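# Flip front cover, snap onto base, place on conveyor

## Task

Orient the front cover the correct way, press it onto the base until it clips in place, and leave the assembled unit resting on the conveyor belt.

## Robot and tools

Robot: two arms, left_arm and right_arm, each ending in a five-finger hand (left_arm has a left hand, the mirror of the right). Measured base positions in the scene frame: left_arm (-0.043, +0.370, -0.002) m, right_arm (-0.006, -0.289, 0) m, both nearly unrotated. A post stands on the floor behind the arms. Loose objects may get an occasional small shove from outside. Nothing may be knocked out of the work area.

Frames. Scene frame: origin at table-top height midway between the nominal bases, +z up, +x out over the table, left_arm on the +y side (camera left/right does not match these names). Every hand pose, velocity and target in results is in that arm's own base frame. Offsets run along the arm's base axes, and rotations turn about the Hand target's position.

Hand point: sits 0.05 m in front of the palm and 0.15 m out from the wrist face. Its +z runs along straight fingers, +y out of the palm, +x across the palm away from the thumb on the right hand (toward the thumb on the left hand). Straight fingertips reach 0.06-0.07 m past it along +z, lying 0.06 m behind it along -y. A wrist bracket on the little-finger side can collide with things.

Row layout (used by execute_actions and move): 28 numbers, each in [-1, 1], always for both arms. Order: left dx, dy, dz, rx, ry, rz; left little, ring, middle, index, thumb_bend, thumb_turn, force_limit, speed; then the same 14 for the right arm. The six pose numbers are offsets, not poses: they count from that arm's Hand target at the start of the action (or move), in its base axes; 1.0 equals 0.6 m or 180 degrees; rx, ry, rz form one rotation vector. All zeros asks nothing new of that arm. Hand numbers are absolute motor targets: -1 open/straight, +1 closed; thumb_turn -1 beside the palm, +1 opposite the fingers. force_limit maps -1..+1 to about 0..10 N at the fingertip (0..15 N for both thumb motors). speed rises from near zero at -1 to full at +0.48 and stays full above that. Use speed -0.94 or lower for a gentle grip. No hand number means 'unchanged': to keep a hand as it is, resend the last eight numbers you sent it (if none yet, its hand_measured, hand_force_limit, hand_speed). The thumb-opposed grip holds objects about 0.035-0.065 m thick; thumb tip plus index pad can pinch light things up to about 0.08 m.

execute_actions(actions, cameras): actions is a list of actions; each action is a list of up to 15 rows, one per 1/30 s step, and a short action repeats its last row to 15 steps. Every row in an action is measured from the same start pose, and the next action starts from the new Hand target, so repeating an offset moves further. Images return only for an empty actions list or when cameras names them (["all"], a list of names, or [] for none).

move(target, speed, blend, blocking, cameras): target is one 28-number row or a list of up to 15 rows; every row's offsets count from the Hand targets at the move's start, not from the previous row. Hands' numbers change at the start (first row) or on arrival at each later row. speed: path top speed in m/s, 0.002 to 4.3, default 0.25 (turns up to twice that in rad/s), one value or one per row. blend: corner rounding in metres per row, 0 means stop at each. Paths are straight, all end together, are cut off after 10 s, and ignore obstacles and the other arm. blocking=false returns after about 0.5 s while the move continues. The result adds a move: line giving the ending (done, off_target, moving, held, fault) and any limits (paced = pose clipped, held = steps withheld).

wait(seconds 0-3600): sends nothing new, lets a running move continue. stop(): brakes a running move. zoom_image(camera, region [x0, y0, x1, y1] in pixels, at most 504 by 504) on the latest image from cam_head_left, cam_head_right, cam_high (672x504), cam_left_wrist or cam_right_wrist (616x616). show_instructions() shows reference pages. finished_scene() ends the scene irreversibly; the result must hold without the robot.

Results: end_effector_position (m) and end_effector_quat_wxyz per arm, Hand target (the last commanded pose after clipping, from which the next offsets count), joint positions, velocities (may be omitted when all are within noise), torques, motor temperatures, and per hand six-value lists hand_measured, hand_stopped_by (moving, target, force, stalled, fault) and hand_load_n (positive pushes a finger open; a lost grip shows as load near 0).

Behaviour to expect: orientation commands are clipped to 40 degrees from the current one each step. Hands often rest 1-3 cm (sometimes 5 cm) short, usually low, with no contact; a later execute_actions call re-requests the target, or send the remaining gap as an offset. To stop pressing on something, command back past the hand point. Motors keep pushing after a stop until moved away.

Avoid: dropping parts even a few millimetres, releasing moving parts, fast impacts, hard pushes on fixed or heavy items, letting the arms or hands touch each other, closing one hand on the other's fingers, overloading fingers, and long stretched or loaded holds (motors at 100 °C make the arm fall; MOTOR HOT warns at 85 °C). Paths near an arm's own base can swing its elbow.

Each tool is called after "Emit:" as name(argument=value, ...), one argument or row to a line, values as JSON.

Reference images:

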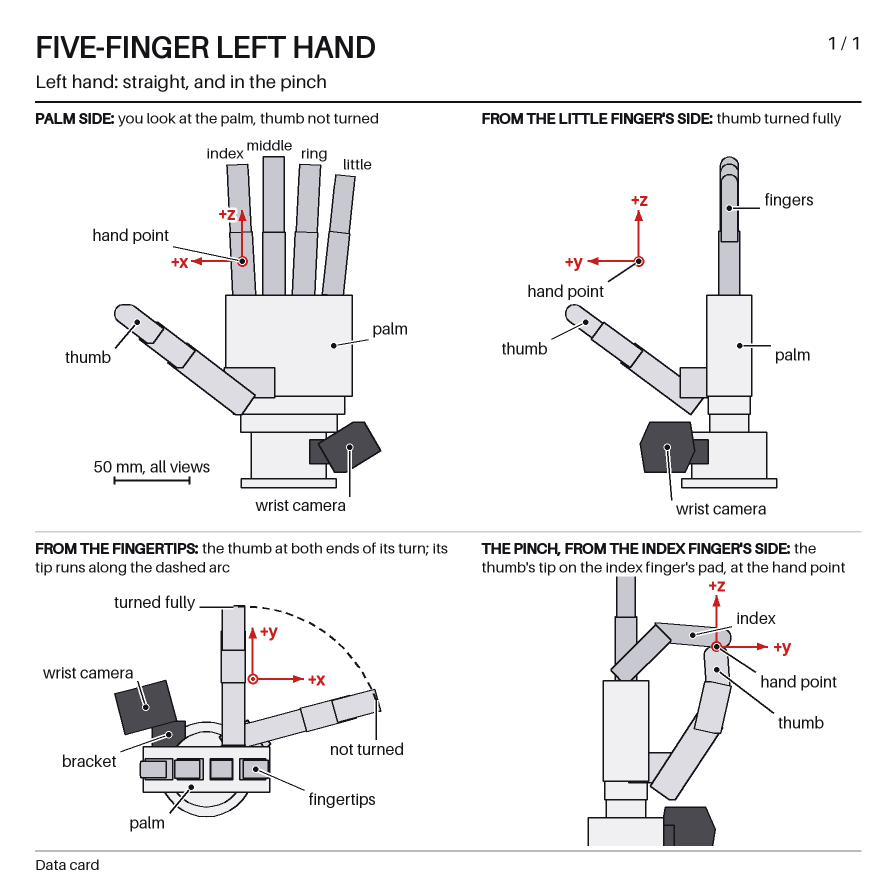

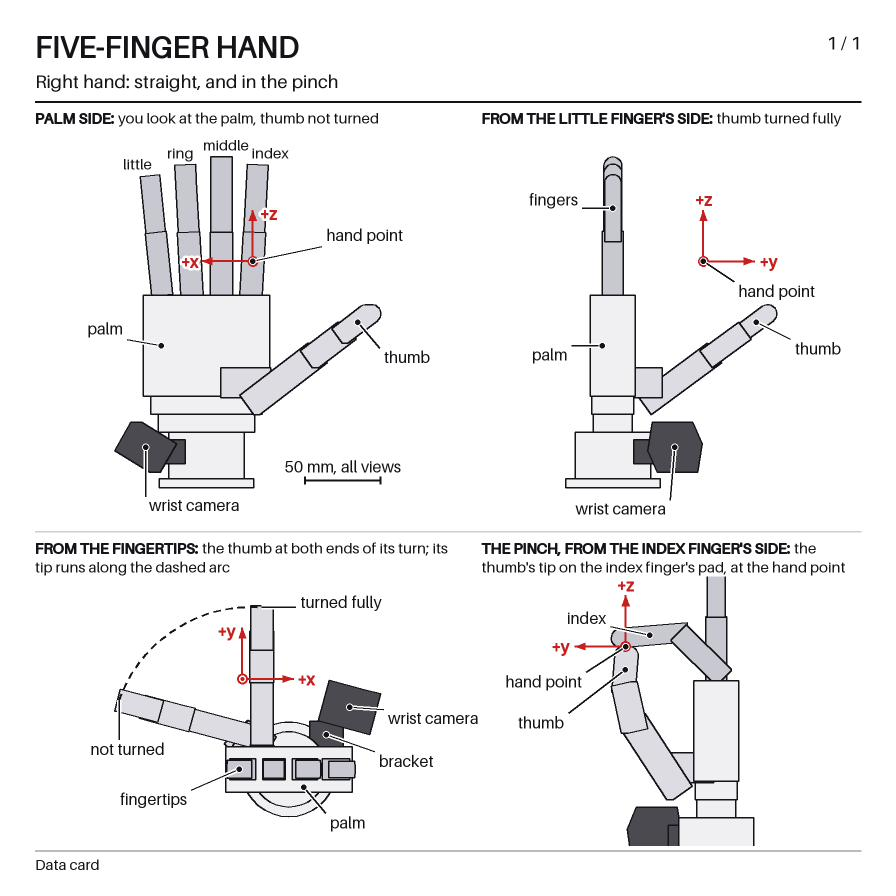

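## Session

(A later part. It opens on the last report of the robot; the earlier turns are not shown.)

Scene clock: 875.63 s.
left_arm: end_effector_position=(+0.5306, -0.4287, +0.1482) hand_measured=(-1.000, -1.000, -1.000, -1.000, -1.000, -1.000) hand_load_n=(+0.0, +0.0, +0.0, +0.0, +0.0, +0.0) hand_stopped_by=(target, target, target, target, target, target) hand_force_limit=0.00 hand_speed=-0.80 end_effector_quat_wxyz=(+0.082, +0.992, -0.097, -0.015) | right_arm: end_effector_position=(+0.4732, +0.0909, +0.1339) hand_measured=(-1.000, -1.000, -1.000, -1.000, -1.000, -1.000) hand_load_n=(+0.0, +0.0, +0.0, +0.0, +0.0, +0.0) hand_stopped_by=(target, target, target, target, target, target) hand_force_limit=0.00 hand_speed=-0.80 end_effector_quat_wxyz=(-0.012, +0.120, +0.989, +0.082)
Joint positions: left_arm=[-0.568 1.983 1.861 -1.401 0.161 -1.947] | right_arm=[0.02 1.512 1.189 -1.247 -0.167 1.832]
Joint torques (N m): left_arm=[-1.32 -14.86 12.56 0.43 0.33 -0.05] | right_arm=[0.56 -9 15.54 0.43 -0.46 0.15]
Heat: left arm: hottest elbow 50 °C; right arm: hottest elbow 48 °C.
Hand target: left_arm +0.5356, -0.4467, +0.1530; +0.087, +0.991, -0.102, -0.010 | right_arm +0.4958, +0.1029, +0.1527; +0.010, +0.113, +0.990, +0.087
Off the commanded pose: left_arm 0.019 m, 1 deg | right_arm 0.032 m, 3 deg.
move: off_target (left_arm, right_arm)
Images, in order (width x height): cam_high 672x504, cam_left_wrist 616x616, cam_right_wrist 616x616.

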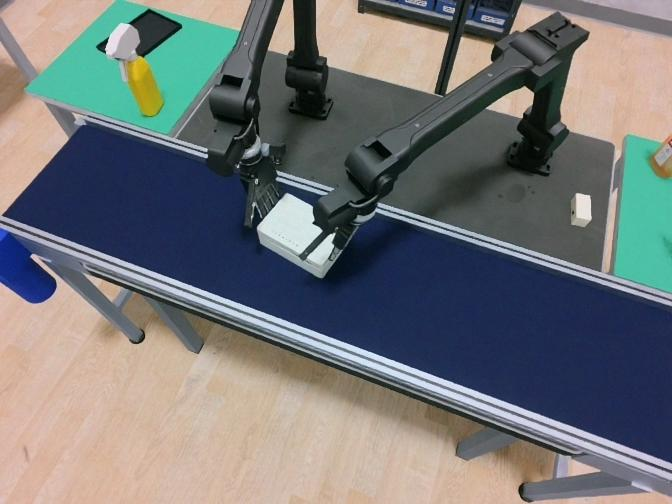

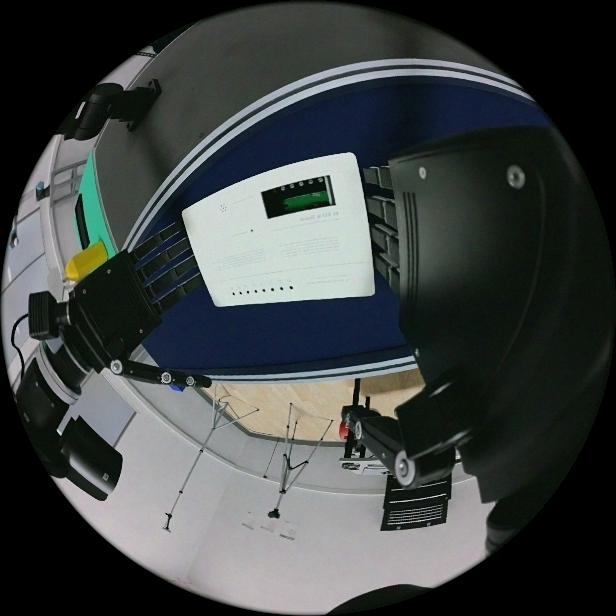

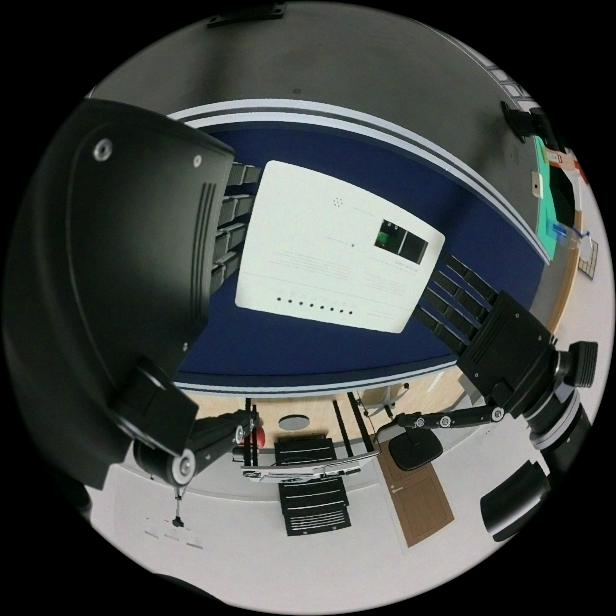

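Emit:
move(
  target=[-0.0041,-0.0196,0,0,0,0,-1,-1,-1,-1,-1,-1,0,-0.8,0.0045,0.0195,0,0,0,0,-1,-1,-1,-1,-1,-1,0,-0.8],
  speed=0.03,
  cameras=["cam_right_wrist","cam_high","cam_left_wrist"],
)

Emit:
zoom_image(
  camera="cam_left_wrist",
  region=[200, 120, 440, 340],
)

Emit:
zoom_image(
  camera="cam_right_wrist",
  region=[180, 140, 420, 360],
)

Emit:
zoom_image(
  camera="cam_high",
  region=[220, 150, 380, 290],
)

Scene clock: 890.47 s.
left_arm: end_effector_position=(+0.5335, -0.4293, +0.1478) hand_measured=(-1.000, -1.000, -1.000, -1.000, -1.000, -1.000) hand_load_n=(+0.0, +0.0, +0.0, +0.0, +0.0, +0.5) hand_stopped_by=(target, target, target, target, target, target) hand_force_limit=0.00 hand_speed=-0.80 end_effector_quat_wxyz=(+0.076, +0.993, -0.090, -0.015) | right_arm: end_effector_position=(+0.4758, +0.0929, +0.1334) hand_measured=(-1.000, -1.000, -1.000, -1.000, -1.000, -1.000) hand_load_n=(+0.5, +0.0, +0.0, +0.0, +0.0, +0.0) hand_stopped_by=(target, target, target, target, target, target) hand_force_limit=0.00 hand_speed=-0.80 end_effector_quat_wxyz=(-0.011, +0.127, +0.989, +0.076)
Joint positions: left_arm=[-0.572 1.991 1.876 -1.412 0.149 -1.966] | right_arm=[0.032 1.516 1.195 -1.247 -0.153 1.858]
Joint torques (N m): left_arm=[-2.61 -14.86 12.7 0.72 0.72 -0.04] | right_arm=[1.44 -8.88 15.68 0.5 -1 0.14]
Heat: left arm: hottest elbow 54 °C; right arm: hottest elbow 47 °C.
Hand target: left_arm +0.5332, -0.4585, +0.1530; +0.087, +0.991, -0.102, -0.010 | right_arm +0.4985, +0.1148, +0.1528; +0.010, +0.113, +0.990, +0.087
Off the commanded pose: left_arm 0.030 m, 2 deg | right_arm 0.037 m, 3 deg.
move: off_target (left_arm, right_arm)
Images, in order (width x height): cam_high 672x504, cam_left_wrist 616x616, cam_right_wrist 616x616.

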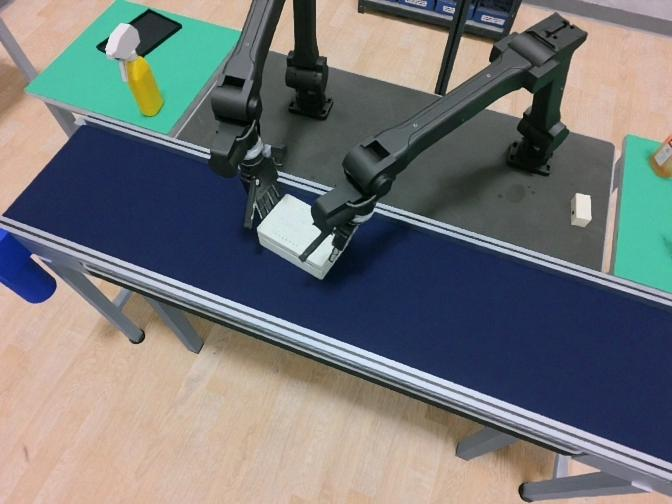

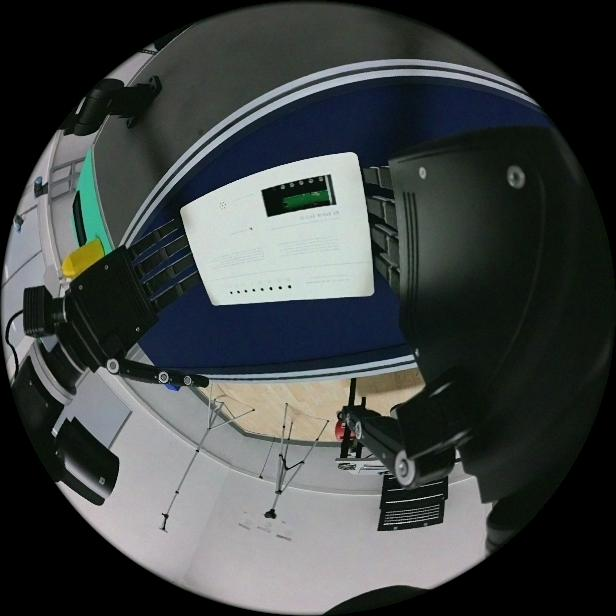

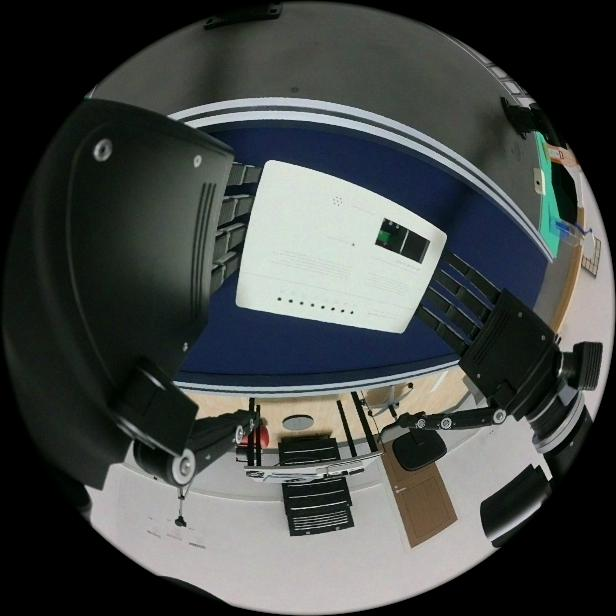

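Scaled by 2.100 from the camera's image (finer frame: 880x880).

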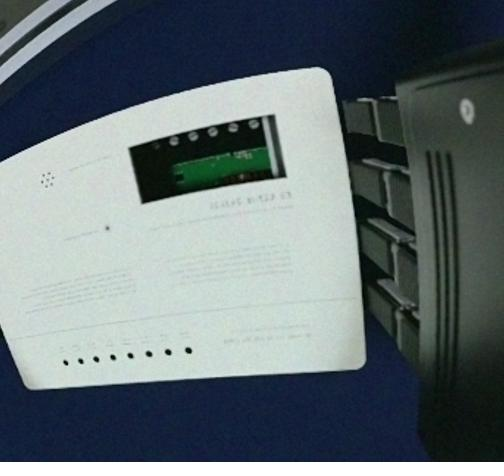

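Scaled by 2.100 from the camera's image (finer frame: 880x880).

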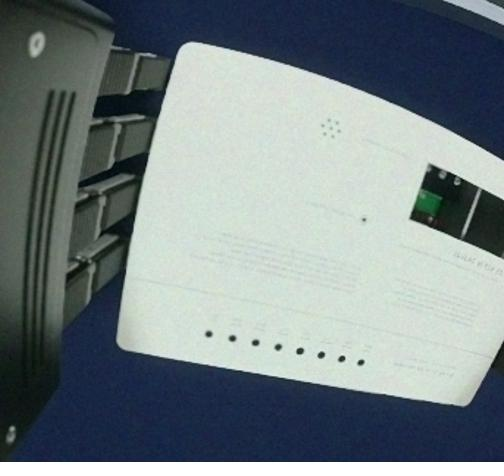

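Scaled by 3.150 from the camera's image (finer frame: 960x720).

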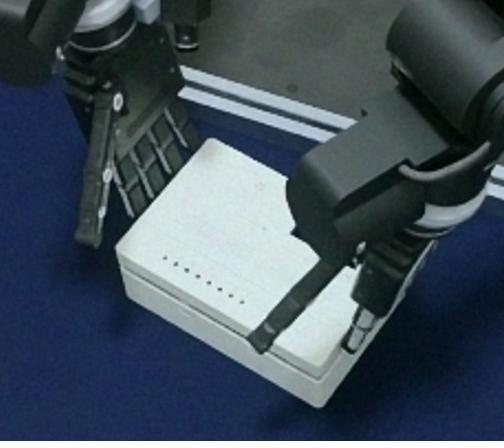

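Emit:
move(
  target=[0,-0.01,0.05,0,0,0,-1,-1,-1,-1,-1,-1,0,-0.8,0,0.01,0.05,0,0,0,-1,-1,-1,-1,-1,-1,0,-0.8],
  speed=0.03,
  cameras=["cam_right_wrist","cam_high","cam_left_wrist"],
)

Emit:
zoom_image(
  camera="cam_left_wrist",
  region=[200, 120, 440, 340],
)

Emit:
zoom_image(
  camera="cam_high",
  region=[220, 150, 380, 290],
)

Scene clock: 900.73 s.
left_arm: end_effector_position=(+0.5362, -0.4296, +0.1689) hand_measured=(-1.000, -1.000, -1.000, -1.000, -1.000, -1.000) hand_load_n=(+0.0, +0.0, +0.0, +0.0, +0.0, +0.0) hand_stopped_by=(target, target, target, target, target, target) hand_force_limit=0.00 hand_speed=-0.80 end_effector_quat_wxyz=(+0.069, +0.994, -0.087, -0.020) | right_arm: end_effector_position=(+0.4764, +0.0956, +0.1493) hand_measured=(-1.000, -1.000, -1.000, -1.000, -1.000, -1.000) hand_load_n=(+0.0, +0.0, +0.0, +0.0, +0.0, +0.0) hand_stopped_by=(target, target, target, target, target, target) hand_force_limit=0.00 hand_speed=-0.80 end_effector_quat_wxyz=(-0.023, +0.131, +0.989, +0.071)
Joint positions: left_arm=[-0.572 2.003 1.955 -1.492 0.141 -1.971] | right_arm=[0.041 1.52 1.247 -1.319 -0.147 1.874]
Joint torques (N m): left_arm=[-3.19 -15.62 13.22 0.73 1 -0.08] | right_arm=[1.26 -10.75 16.38 0.21 -1.22 0.1]
Heat: left arm: hottest elbow 53 °C; right arm: hottest elbow 48 °C.
Hand target: left_arm +0.5332, -0.4645, +0.1831; +0.087, +0.991, -0.102, -0.009 | right_arm +0.4986, +0.1208, +0.1828; +0.010, +0.113, +0.990, +0.087
Off the commanded pose: left_arm 0.038 m, 3 deg | right_arm 0.047 m, 5 deg.
move: off_target (left_arm, right_arm)
Images, in order (width x height): cam_high 672x504, cam_left_wrist 616x616, cam_right_wrist 616x616.

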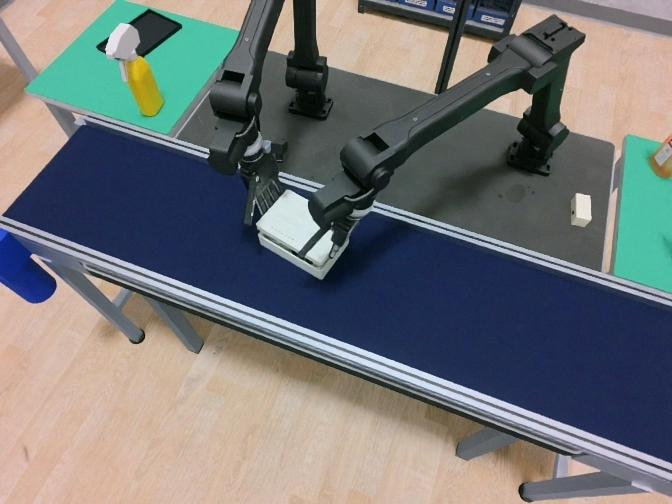

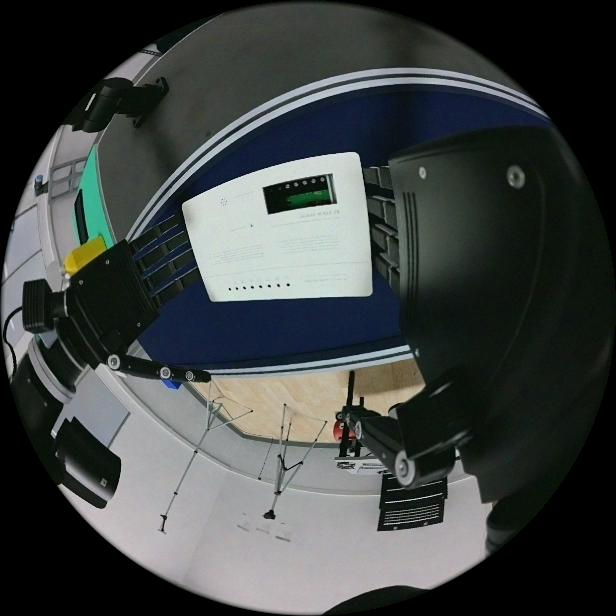

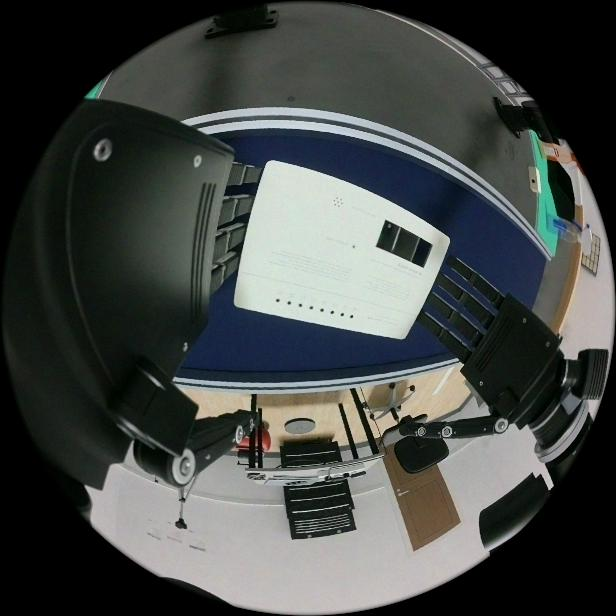

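Scaled by 2.100 from the camera's image (finer frame: 880x880).

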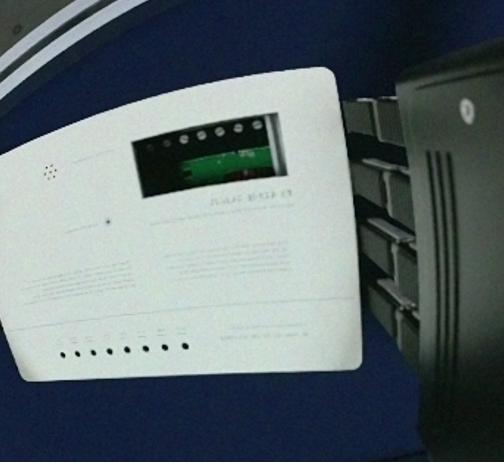

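Scaled by 3.150 from the camera's image (finer frame: 960x720).

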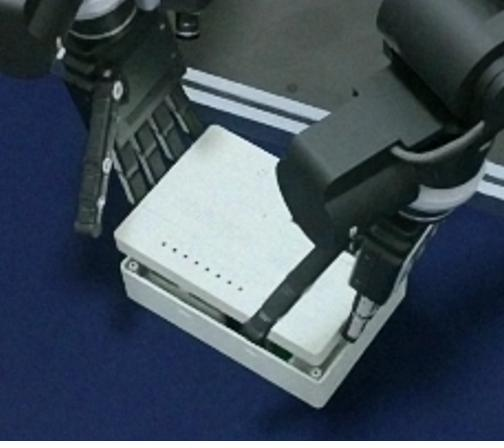

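Emit:
move(
  target=[
    [0,0,0.05,0,0,0,-1,-1,-1,-1,-1,-1,0,-0.8,0,0,0.06,0,0,0,-1,-1,-1,-1,-1,-1,0,-0.8],
    [0.25,-0.0657,0.05,0,0,0,-1,-1,-1,-1,-1,-1,0,-0.8,0.2457,-0.08,0.06,0,0,0,-1,-1,-1,-1,-1,-1,0,-0.8],
  ],
  speed=[0.04,0.05],
  cameras=["all"],
)

Emit:
zoom_image(
  camera="cam_high",
  region=[220, 150, 400, 310],
)

Scene clock: 964.93 s.
left_arm: end_effector_position=(+0.6941, -0.4655, +0.1896) hand_measured=(-1.000, -1.000, -1.000, -1.000, -1.000, -1.000) hand_load_n=(+0.0, +0.5, +0.0, +0.0, +0.0, +0.0) hand_stopped_by=(target, target, target, target, target, target) hand_force_limit=0.00 hand_speed=-0.80 end_effector_quat_wxyz=(+0.108, +0.989, -0.068, +0.071) | right_arm: end_effector_position=(+0.6306, +0.0461, +0.1999) hand_measured=(-1.000, -1.000, -1.000, -1.000, -1.000, -1.000) hand_load_n=(+0.0, +0.0, +0.5, +0.0, +0.0, +0.0) hand_stopped_by=(target, target, target, target, target, target) hand_force_limit=0.00 hand_speed=-0.80 end_effector_quat_wxyz=(-0.008, +0.141, +0.988, +0.066)
Joint positions: left_arm=[-0.507 2.509 2.865 -1.704 0.134 -1.954] | right_arm=[-0.048 1.882 1.855 -1.546 -0.132 1.807]
Joint torques (N m): left_arm=[-3.19 -20.84 13.45 1.18 1.6 -0.23] | right_arm=[0.91 -14.45 15.94 0.21 -1.95 -0.2]
Motor temperatures (°C): left_arm=[26 37 56 24 28 24] | right_arm=[29 34 56 24 28 29]
Heat: left arm: hottest elbow 56 °C; right arm: hottest elbow 56 °C.
Hand target: left_arm +0.6832, -0.5040, +0.2132; +0.087, +0.991, -0.102, -0.009 | right_arm +0.6459, +0.0727, +0.2188; +0.010, +0.113, +0.990, +0.087
Off the commanded pose: left_arm 0.046 m, 10 deg | right_arm 0.036 m, 5 deg.
elbow stopped short (left arm): the move would have taken joint 3 (elbow) straighter than the controller allows.
move: off_target (left_arm, right_arm)

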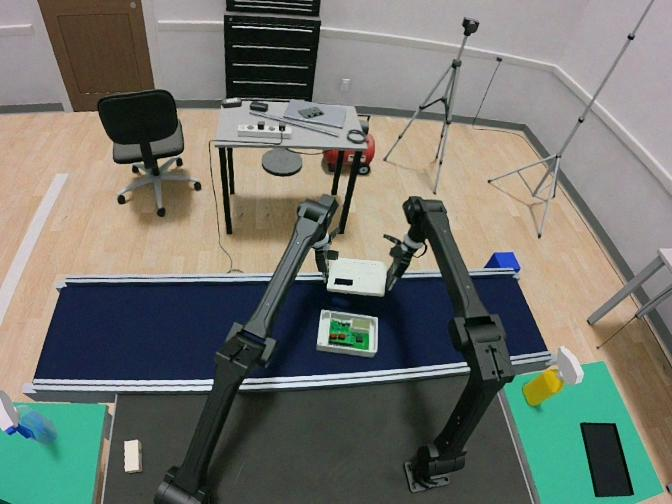

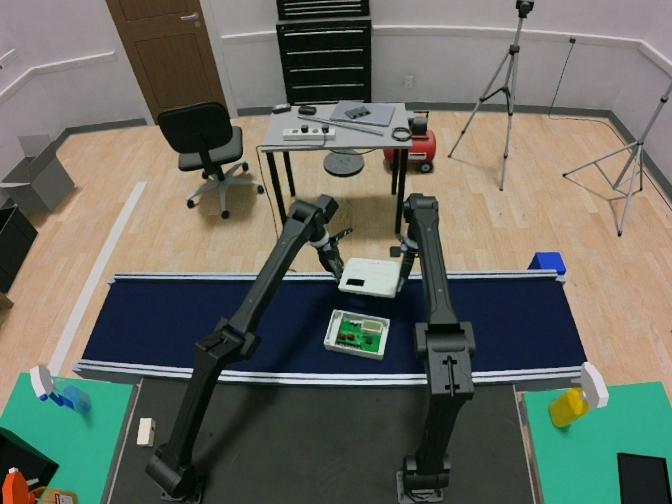

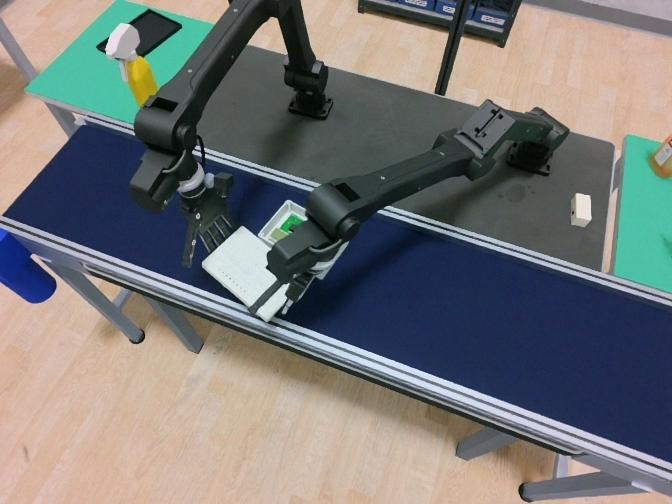

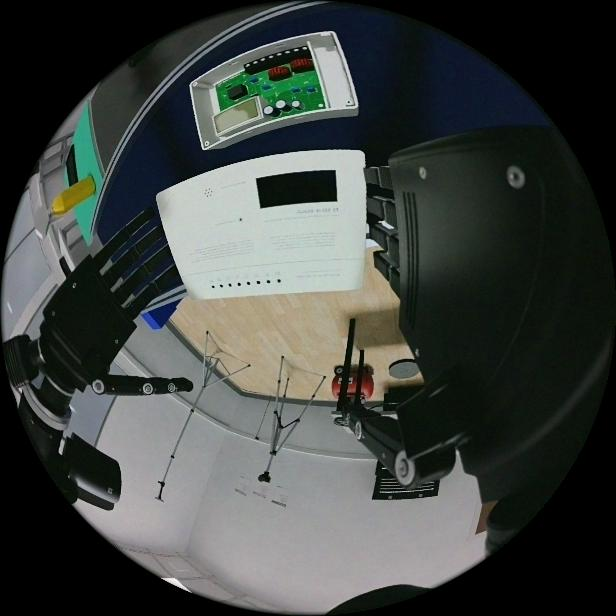

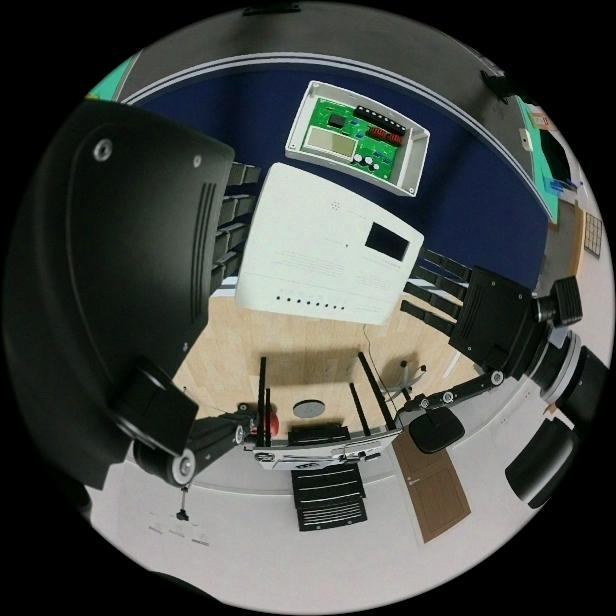

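Scaled by 2.800 from the camera's image (finer frame: 960x720).

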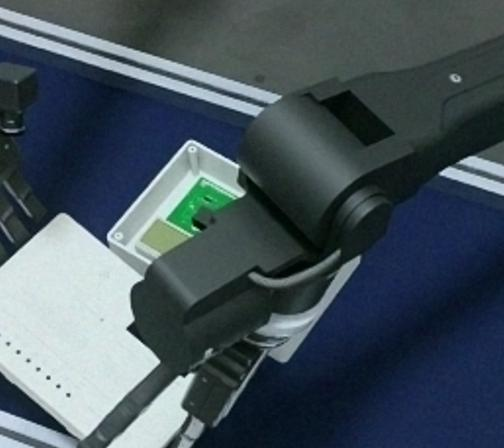

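Emit:
move(
  target=[-0.012,0,-0.1,0,0,0,-1,-1,-1,-1,-1,-1,0,-0.8,-0.012,0,-0.11,0,0,0,-1,-1,-1,-1,-1,-1,0,-0.8],
  speed=0.05,
  cameras=["cam_right_wrist","cam_high","cam_left_wrist","cam_head_left"],
)

Emit:
zoom_image(
  camera="cam_head_left",
  region=[270, 200, 450, 380],
)

Scene clock: 993.00 s.
left_arm: end_effector_position=(+0.6699, -0.5031, +0.1601) hand_measured=(-1.000, -1.000, -1.000, -1.000, -1.000, -1.000) hand_load_n=(+0.0, +0.0, +0.0, +0.0, +0.0, +0.0) hand_stopped_by=(target, target, target, target, target, target) hand_force_limit=0.00 hand_speed=-0.80 end_effector_quat_wxyz=(+0.117, +0.988, -0.091, +0.043) | right_arm: end_effector_position=(+0.6398, +0.0663, +0.1633) hand_measured=(-1.000, -1.000, -1.000, -1.000, -1.000, -1.000) hand_load_n=(+0.0, +0.0, +0.0, +0.0, +0.0, +0.0) hand_stopped_by=(target, target, target, target, target, target) hand_force_limit=0.00 hand_speed=-0.80 end_effector_quat_wxyz=(+0.015, +0.124, +0.988, +0.086)
Joint positions: left_arm=[-0.552 2.55 2.866 -1.704 0.171 -1.956] | right_arm=[-0.027 1.886 1.75 -1.388 -0.169 1.797]
Joint torques (N m): left_arm=[0.44 -20.07 11.06 0.88 0.32 0.03] | right_arm=[-0.56 -14.74 9.51 0.98 -0.42 -0.11]
Motor temperatures (°C): left_arm=[26 37 60 24 31 24] | right_arm=[29 35 51 24 30 29]
Heat: left arm: hottest elbow 60 °C; right arm: hottest elbow 51 °C.
Hand target: left_arm +0.6761, -0.5038, +0.1533; +0.087, +0.991, -0.102, -0.009 | right_arm +0.6387, +0.0729, +0.1526; +0.010, +0.113, +0.990, +0.087
Off the commanded pose: left_arm 0.009 m, 7 deg | right_arm 0.012 m, 1 deg.
elbow stopped short (left arm): the move would have taken joint 3 (elbow) straighter than the controller allows.
joint sent to its limit (left arm) — joint 4 (wrist pitch), lower limit. The joint targets are off in orientation, not in position.
move: off_target (left_arm, right_arm)
Images, in order (width x height): cam_head_left 672x504, cam_high 672x504, cam_left_wrist 616x616, cam_right_wrist 616x616.

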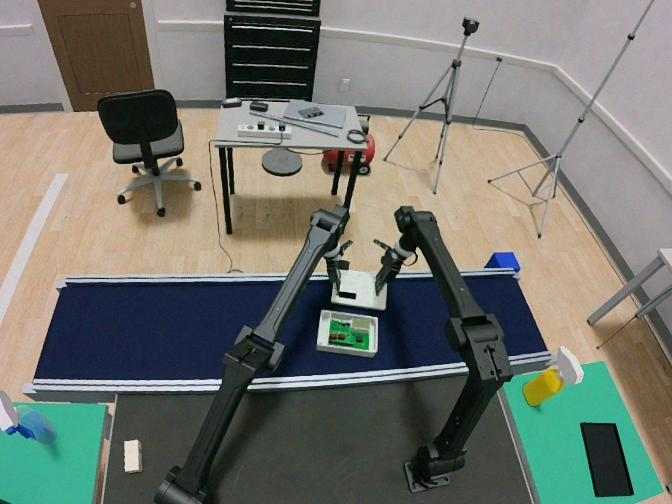

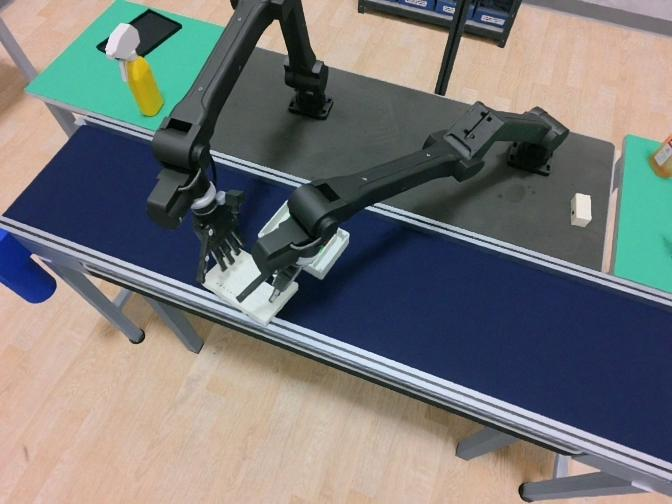

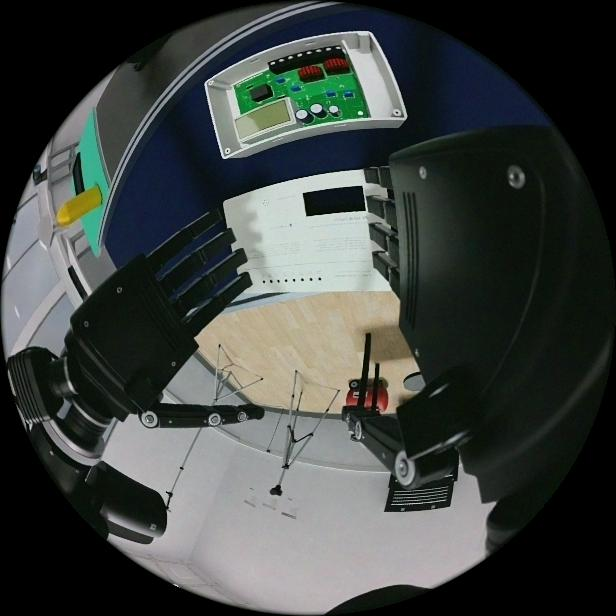

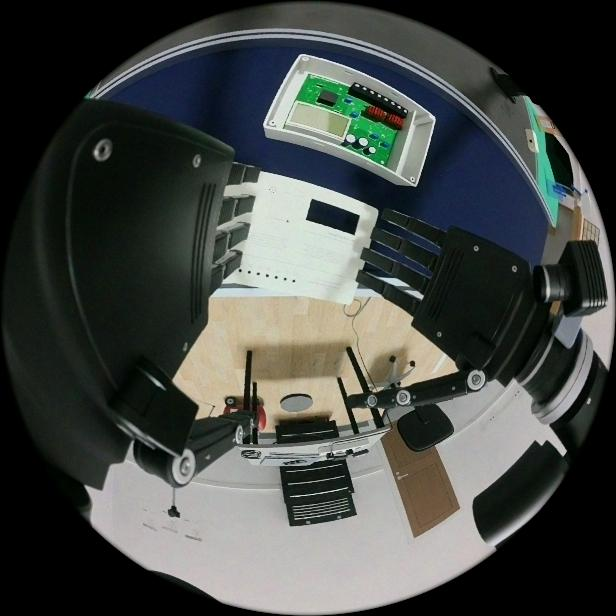

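Scaled by 2.800 from the camera's image (finer frame: 960x720).

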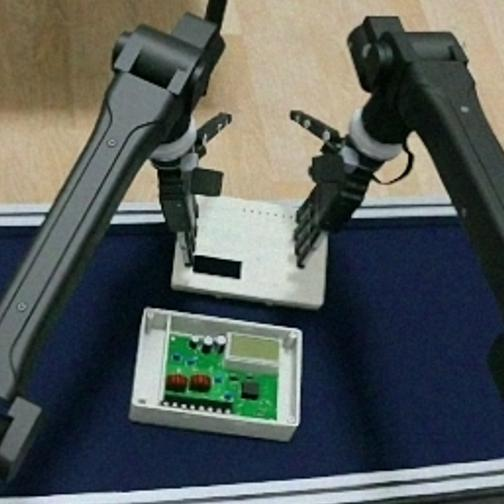

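Emit:
move(
  target=[
    [-0.02,0,0.12,0,0,0,-1,-1,-1,-1,-1,-1,0,-0.8,-0.02,0,0.12,0,0,0,-1,-1,-1,-1,-1,-1,0,-0.8],
    [-0.22,0.3,0.2,0,0,0,-1,-1,-1,-1,-1,-1,0,-0.8,-0.1,-0.05,0.25,0,0,0,-1,-1,-1,-1,-1,-1,0,-0.8],
  ],
  speed=[0.08,0.2],
  cameras=["all"],
)

Emit:
zoom_image(
  camera="cam_head_left",
  region=[270, 220, 450, 380],
)

Emit:
zoom_image(
  camera="cam_high",
  region=[170, 180, 370, 340],
)

Scene clock: 1010.70 s.
left_arm: end_effector_position=(+0.5482, -0.3297, +0.2709) hand_measured=(-1.000, -1.000, -1.000, -1.000, -1.000, -1.000) hand_load_n=(+0.0, +0.5, +0.0, +0.0, +0.0, +0.0) hand_stopped_by=(target, target, target, target, target, target) hand_force_limit=0.00 hand_speed=-0.80 end_effector_quat_wxyz=(+0.090, +0.991, -0.100, -0.007) | right_arm: end_effector_position=(+0.5698, +0.0500, +0.2729) hand_measured=(-1.000, -1.000, -1.000, -1.000, -1.000, -1.000) hand_load_n=(+0.0, +0.0, +0.0, +0.0, +0.0, +0.0) hand_stopped_by=(target, target, target, target, target, target) hand_force_limit=0.00 hand_speed=-0.80 end_effector_quat_wxyz=(-0.012, +0.117, +0.989, +0.085)
Joint positions: left_arm=[-0.407 1.883 2.028 -1.675 0.175 -1.78] | right_arm=[-0.064 1.728 1.821 -1.678 -0.172 1.742]
Joint torques (N m): left_arm=[0.73 -16.38 7.92 0.34 0.14 0.16] | right_arm=[-2.2 -14.15 15.42 0.02 -0.44 -0.1]
Motor temperatures (°C): left_arm=[26 40 59 24 29 24] | right_arm=[29 37 49 24 28 29]
Heat: left arm: hottest elbow 59 °C; right arm: hottest elbow 49 °C.
Hand target: left_arm +0.5440, -0.3239, +0.2732; +0.087, +0.991, -0.102, -0.010 | right_arm +0.5787, +0.0428, +0.3026; +0.010, +0.113, +0.990, +0.087
Off the commanded pose: left_arm 0.008 m, 0 deg | right_arm 0.032 m, 2 deg.
joint sent to its limit (right arm) — joint 4 (wrist pitch), lower limit. The joint targets still meet the commanded pose.
move: off_target (right_arm)

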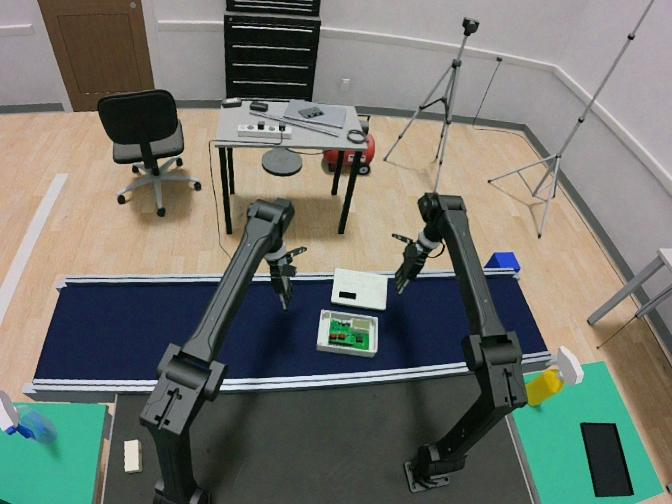

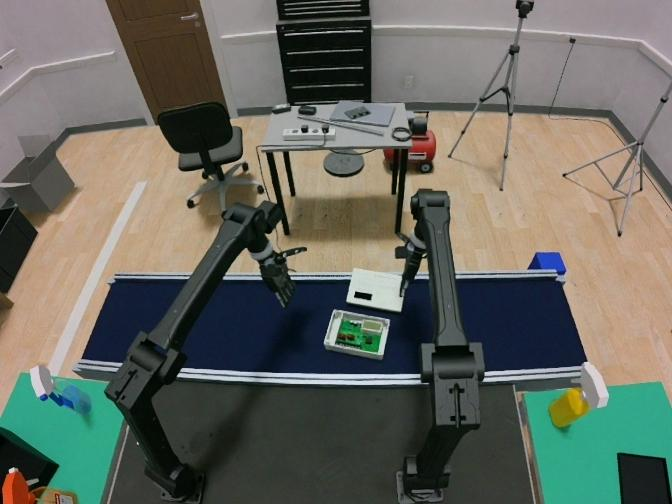

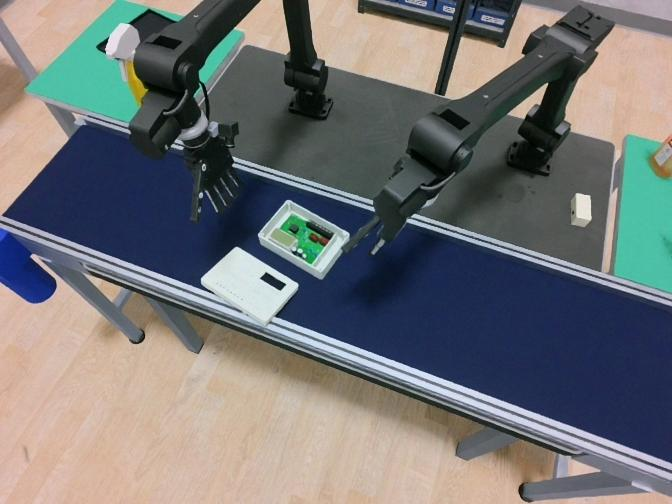

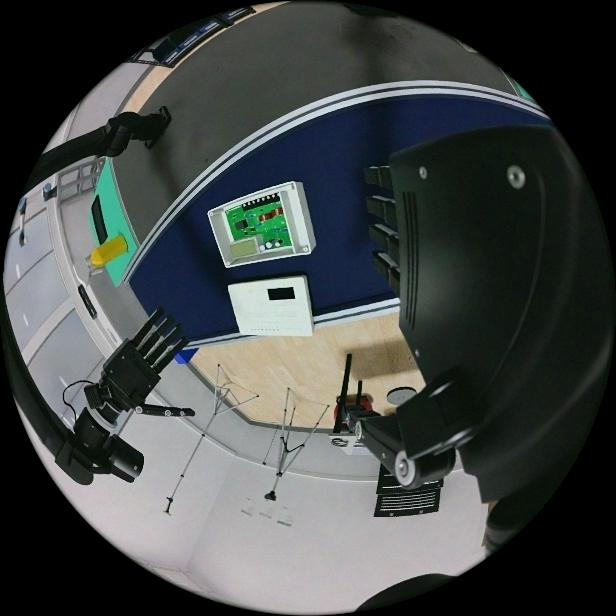

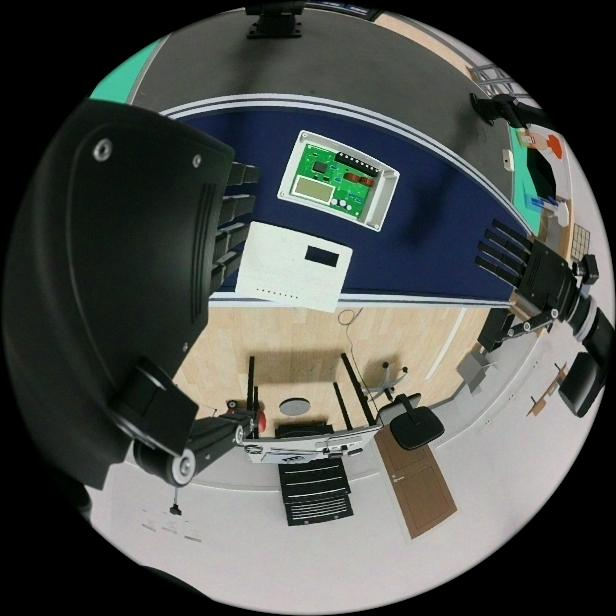

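Scaled by 2.800 from the camera's image (finer frame: 960x720).

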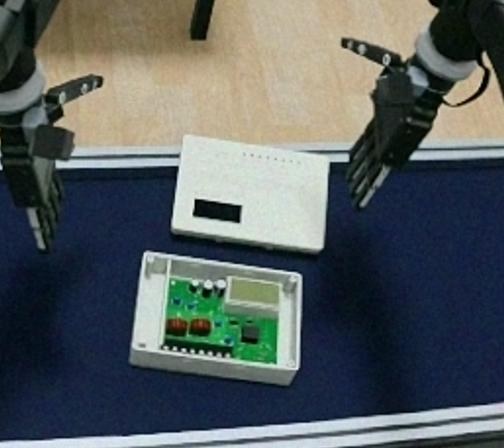

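Scaled by 2.520 from the camera's image (finer frame: 960x720).

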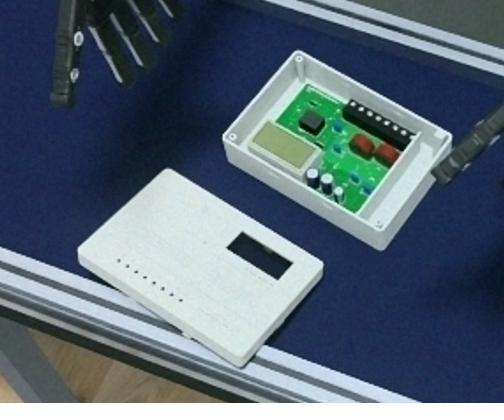

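Emit:
move(
  target=[
    [0,0.25,0,0,0,0,-1,-1,-1,-1,-1,-1,0,-0.8,-0.0478,0.1713,-0.1,-0.0528,-0.032,0.4906,0.95,0.95,-1,-1,-1,-1,0,-0.2],
    [0,0.25,0,0,0,0,-1,-1,-1,-1,-1,-1,0,-0.8,-0.0478,0.1713,-0.271,-0.0528,-0.032,0.4906,0.95,0.95,-1,-1,-1,-1,0,-0.2],
  ],
  speed=[0.2,0.1],
  cameras=["all"],
)

Emit:
zoom_image(
  camera="cam_right_wrist",
  region=[180, 140, 420, 380],
)

Emit:
zoom_image(
  camera="cam_high",
  region=[170, 180, 370, 340],
)

Scene clock: 1090.10 s.
left_arm: end_effector_position=(+0.5501, -0.1789, +0.2682) hand_measured=(-1.000, -1.000, -1.000, -1.000, -1.000, -1.000) hand_load_n=(+0.0, +0.0, +0.0, +0.0, +0.0, +0.0) hand_stopped_by=(target, target, target, target, target, target) hand_force_limit=0.00 hand_speed=-0.80 end_effector_quat_wxyz=(+0.087, +0.991, -0.101, -0.010) | right_arm: end_effector_position=(+0.5519, +0.1402, +0.1473) hand_measured=(+0.950, +0.950, -1.000, -1.000, -1.000, -1.000) hand_load_n=(+0.0, +0.0, +0.0, +0.0, +0.0, +0.0) hand_stopped_by=(target, target, target, target, target, target) hand_force_limit=0.00 hand_speed=-0.20 end_effector_quat_wxyz=(+0.002, -0.602, +0.799, +0.000)
Joint positions: left_arm=[-0.149 1.776 1.869 -1.675 0.175 -1.516] | right_arm=[0.155 1.958 1.853 -1.462 -0.003 0.434]
Joint torques (N m): left_arm=[0.91 -15.27 7.84 0.27 0.24 0.17] | right_arm=[-0.38 -15.85 9.58 0.88 0 -0.11]
Motor temperatures (°C): left_arm=[26 36 46 24 26 24] | right_arm=[28 38 50 24 26 29]
Heat: left arm: hottest elbow 46 °C; right arm: hottest elbow 50 °C.
Hand target: left_arm +0.5440, -0.1740, +0.2733; +0.087, +0.991, -0.102, -0.009 | right_arm +0.5500, +0.1456, +0.1400; -0.001, -0.612, +0.791, +0.000
Off the commanded pose: left_arm 0.009 m, 0 deg | right_arm 0.009 m, 2 deg.
move: done

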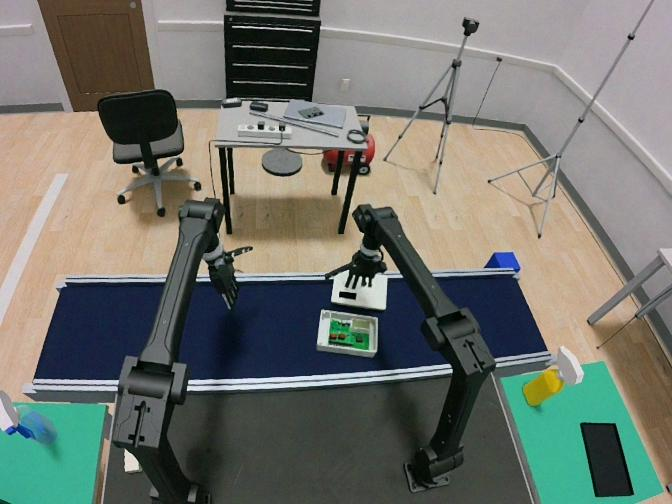

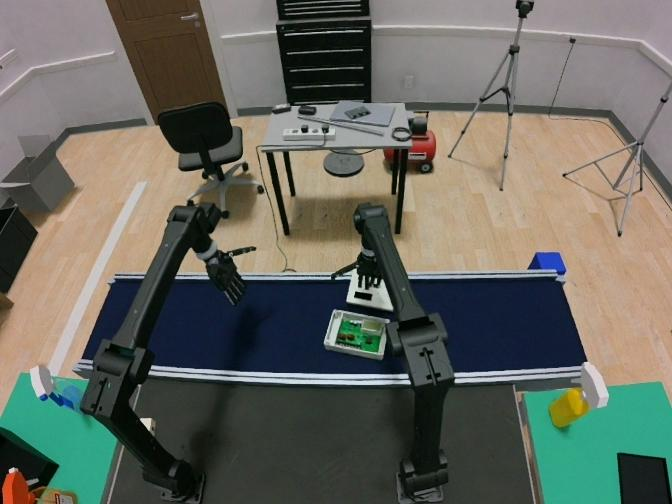

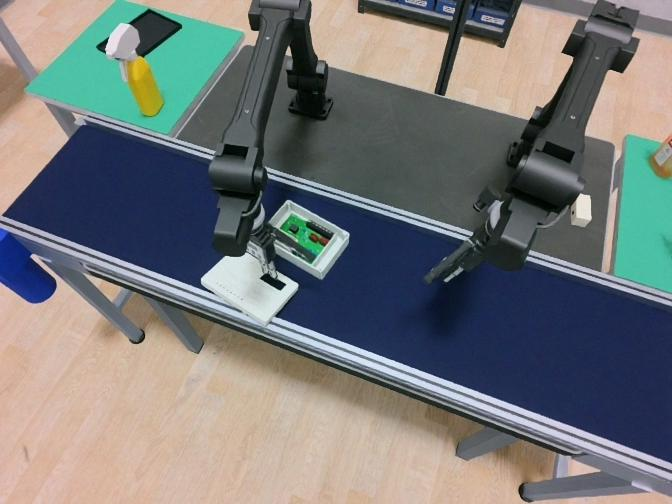

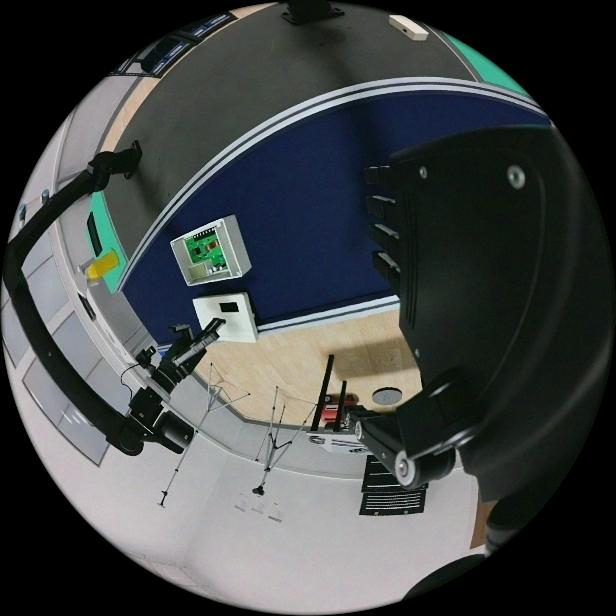

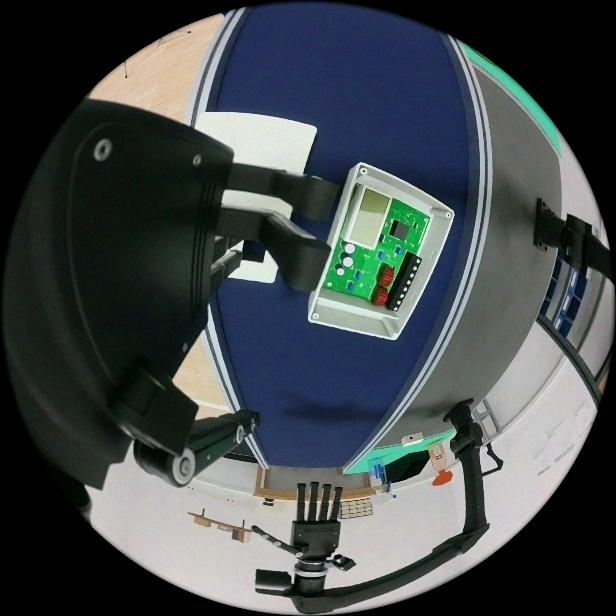

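Scaled by 2.100 from the camera's image (finer frame: 880x880).

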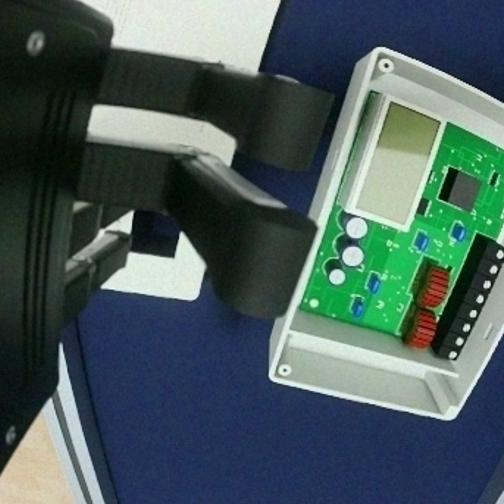

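Scaled by 2.520 from the camera's image (finer frame: 960x720).

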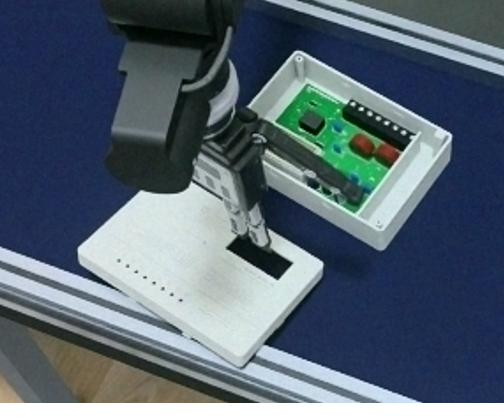

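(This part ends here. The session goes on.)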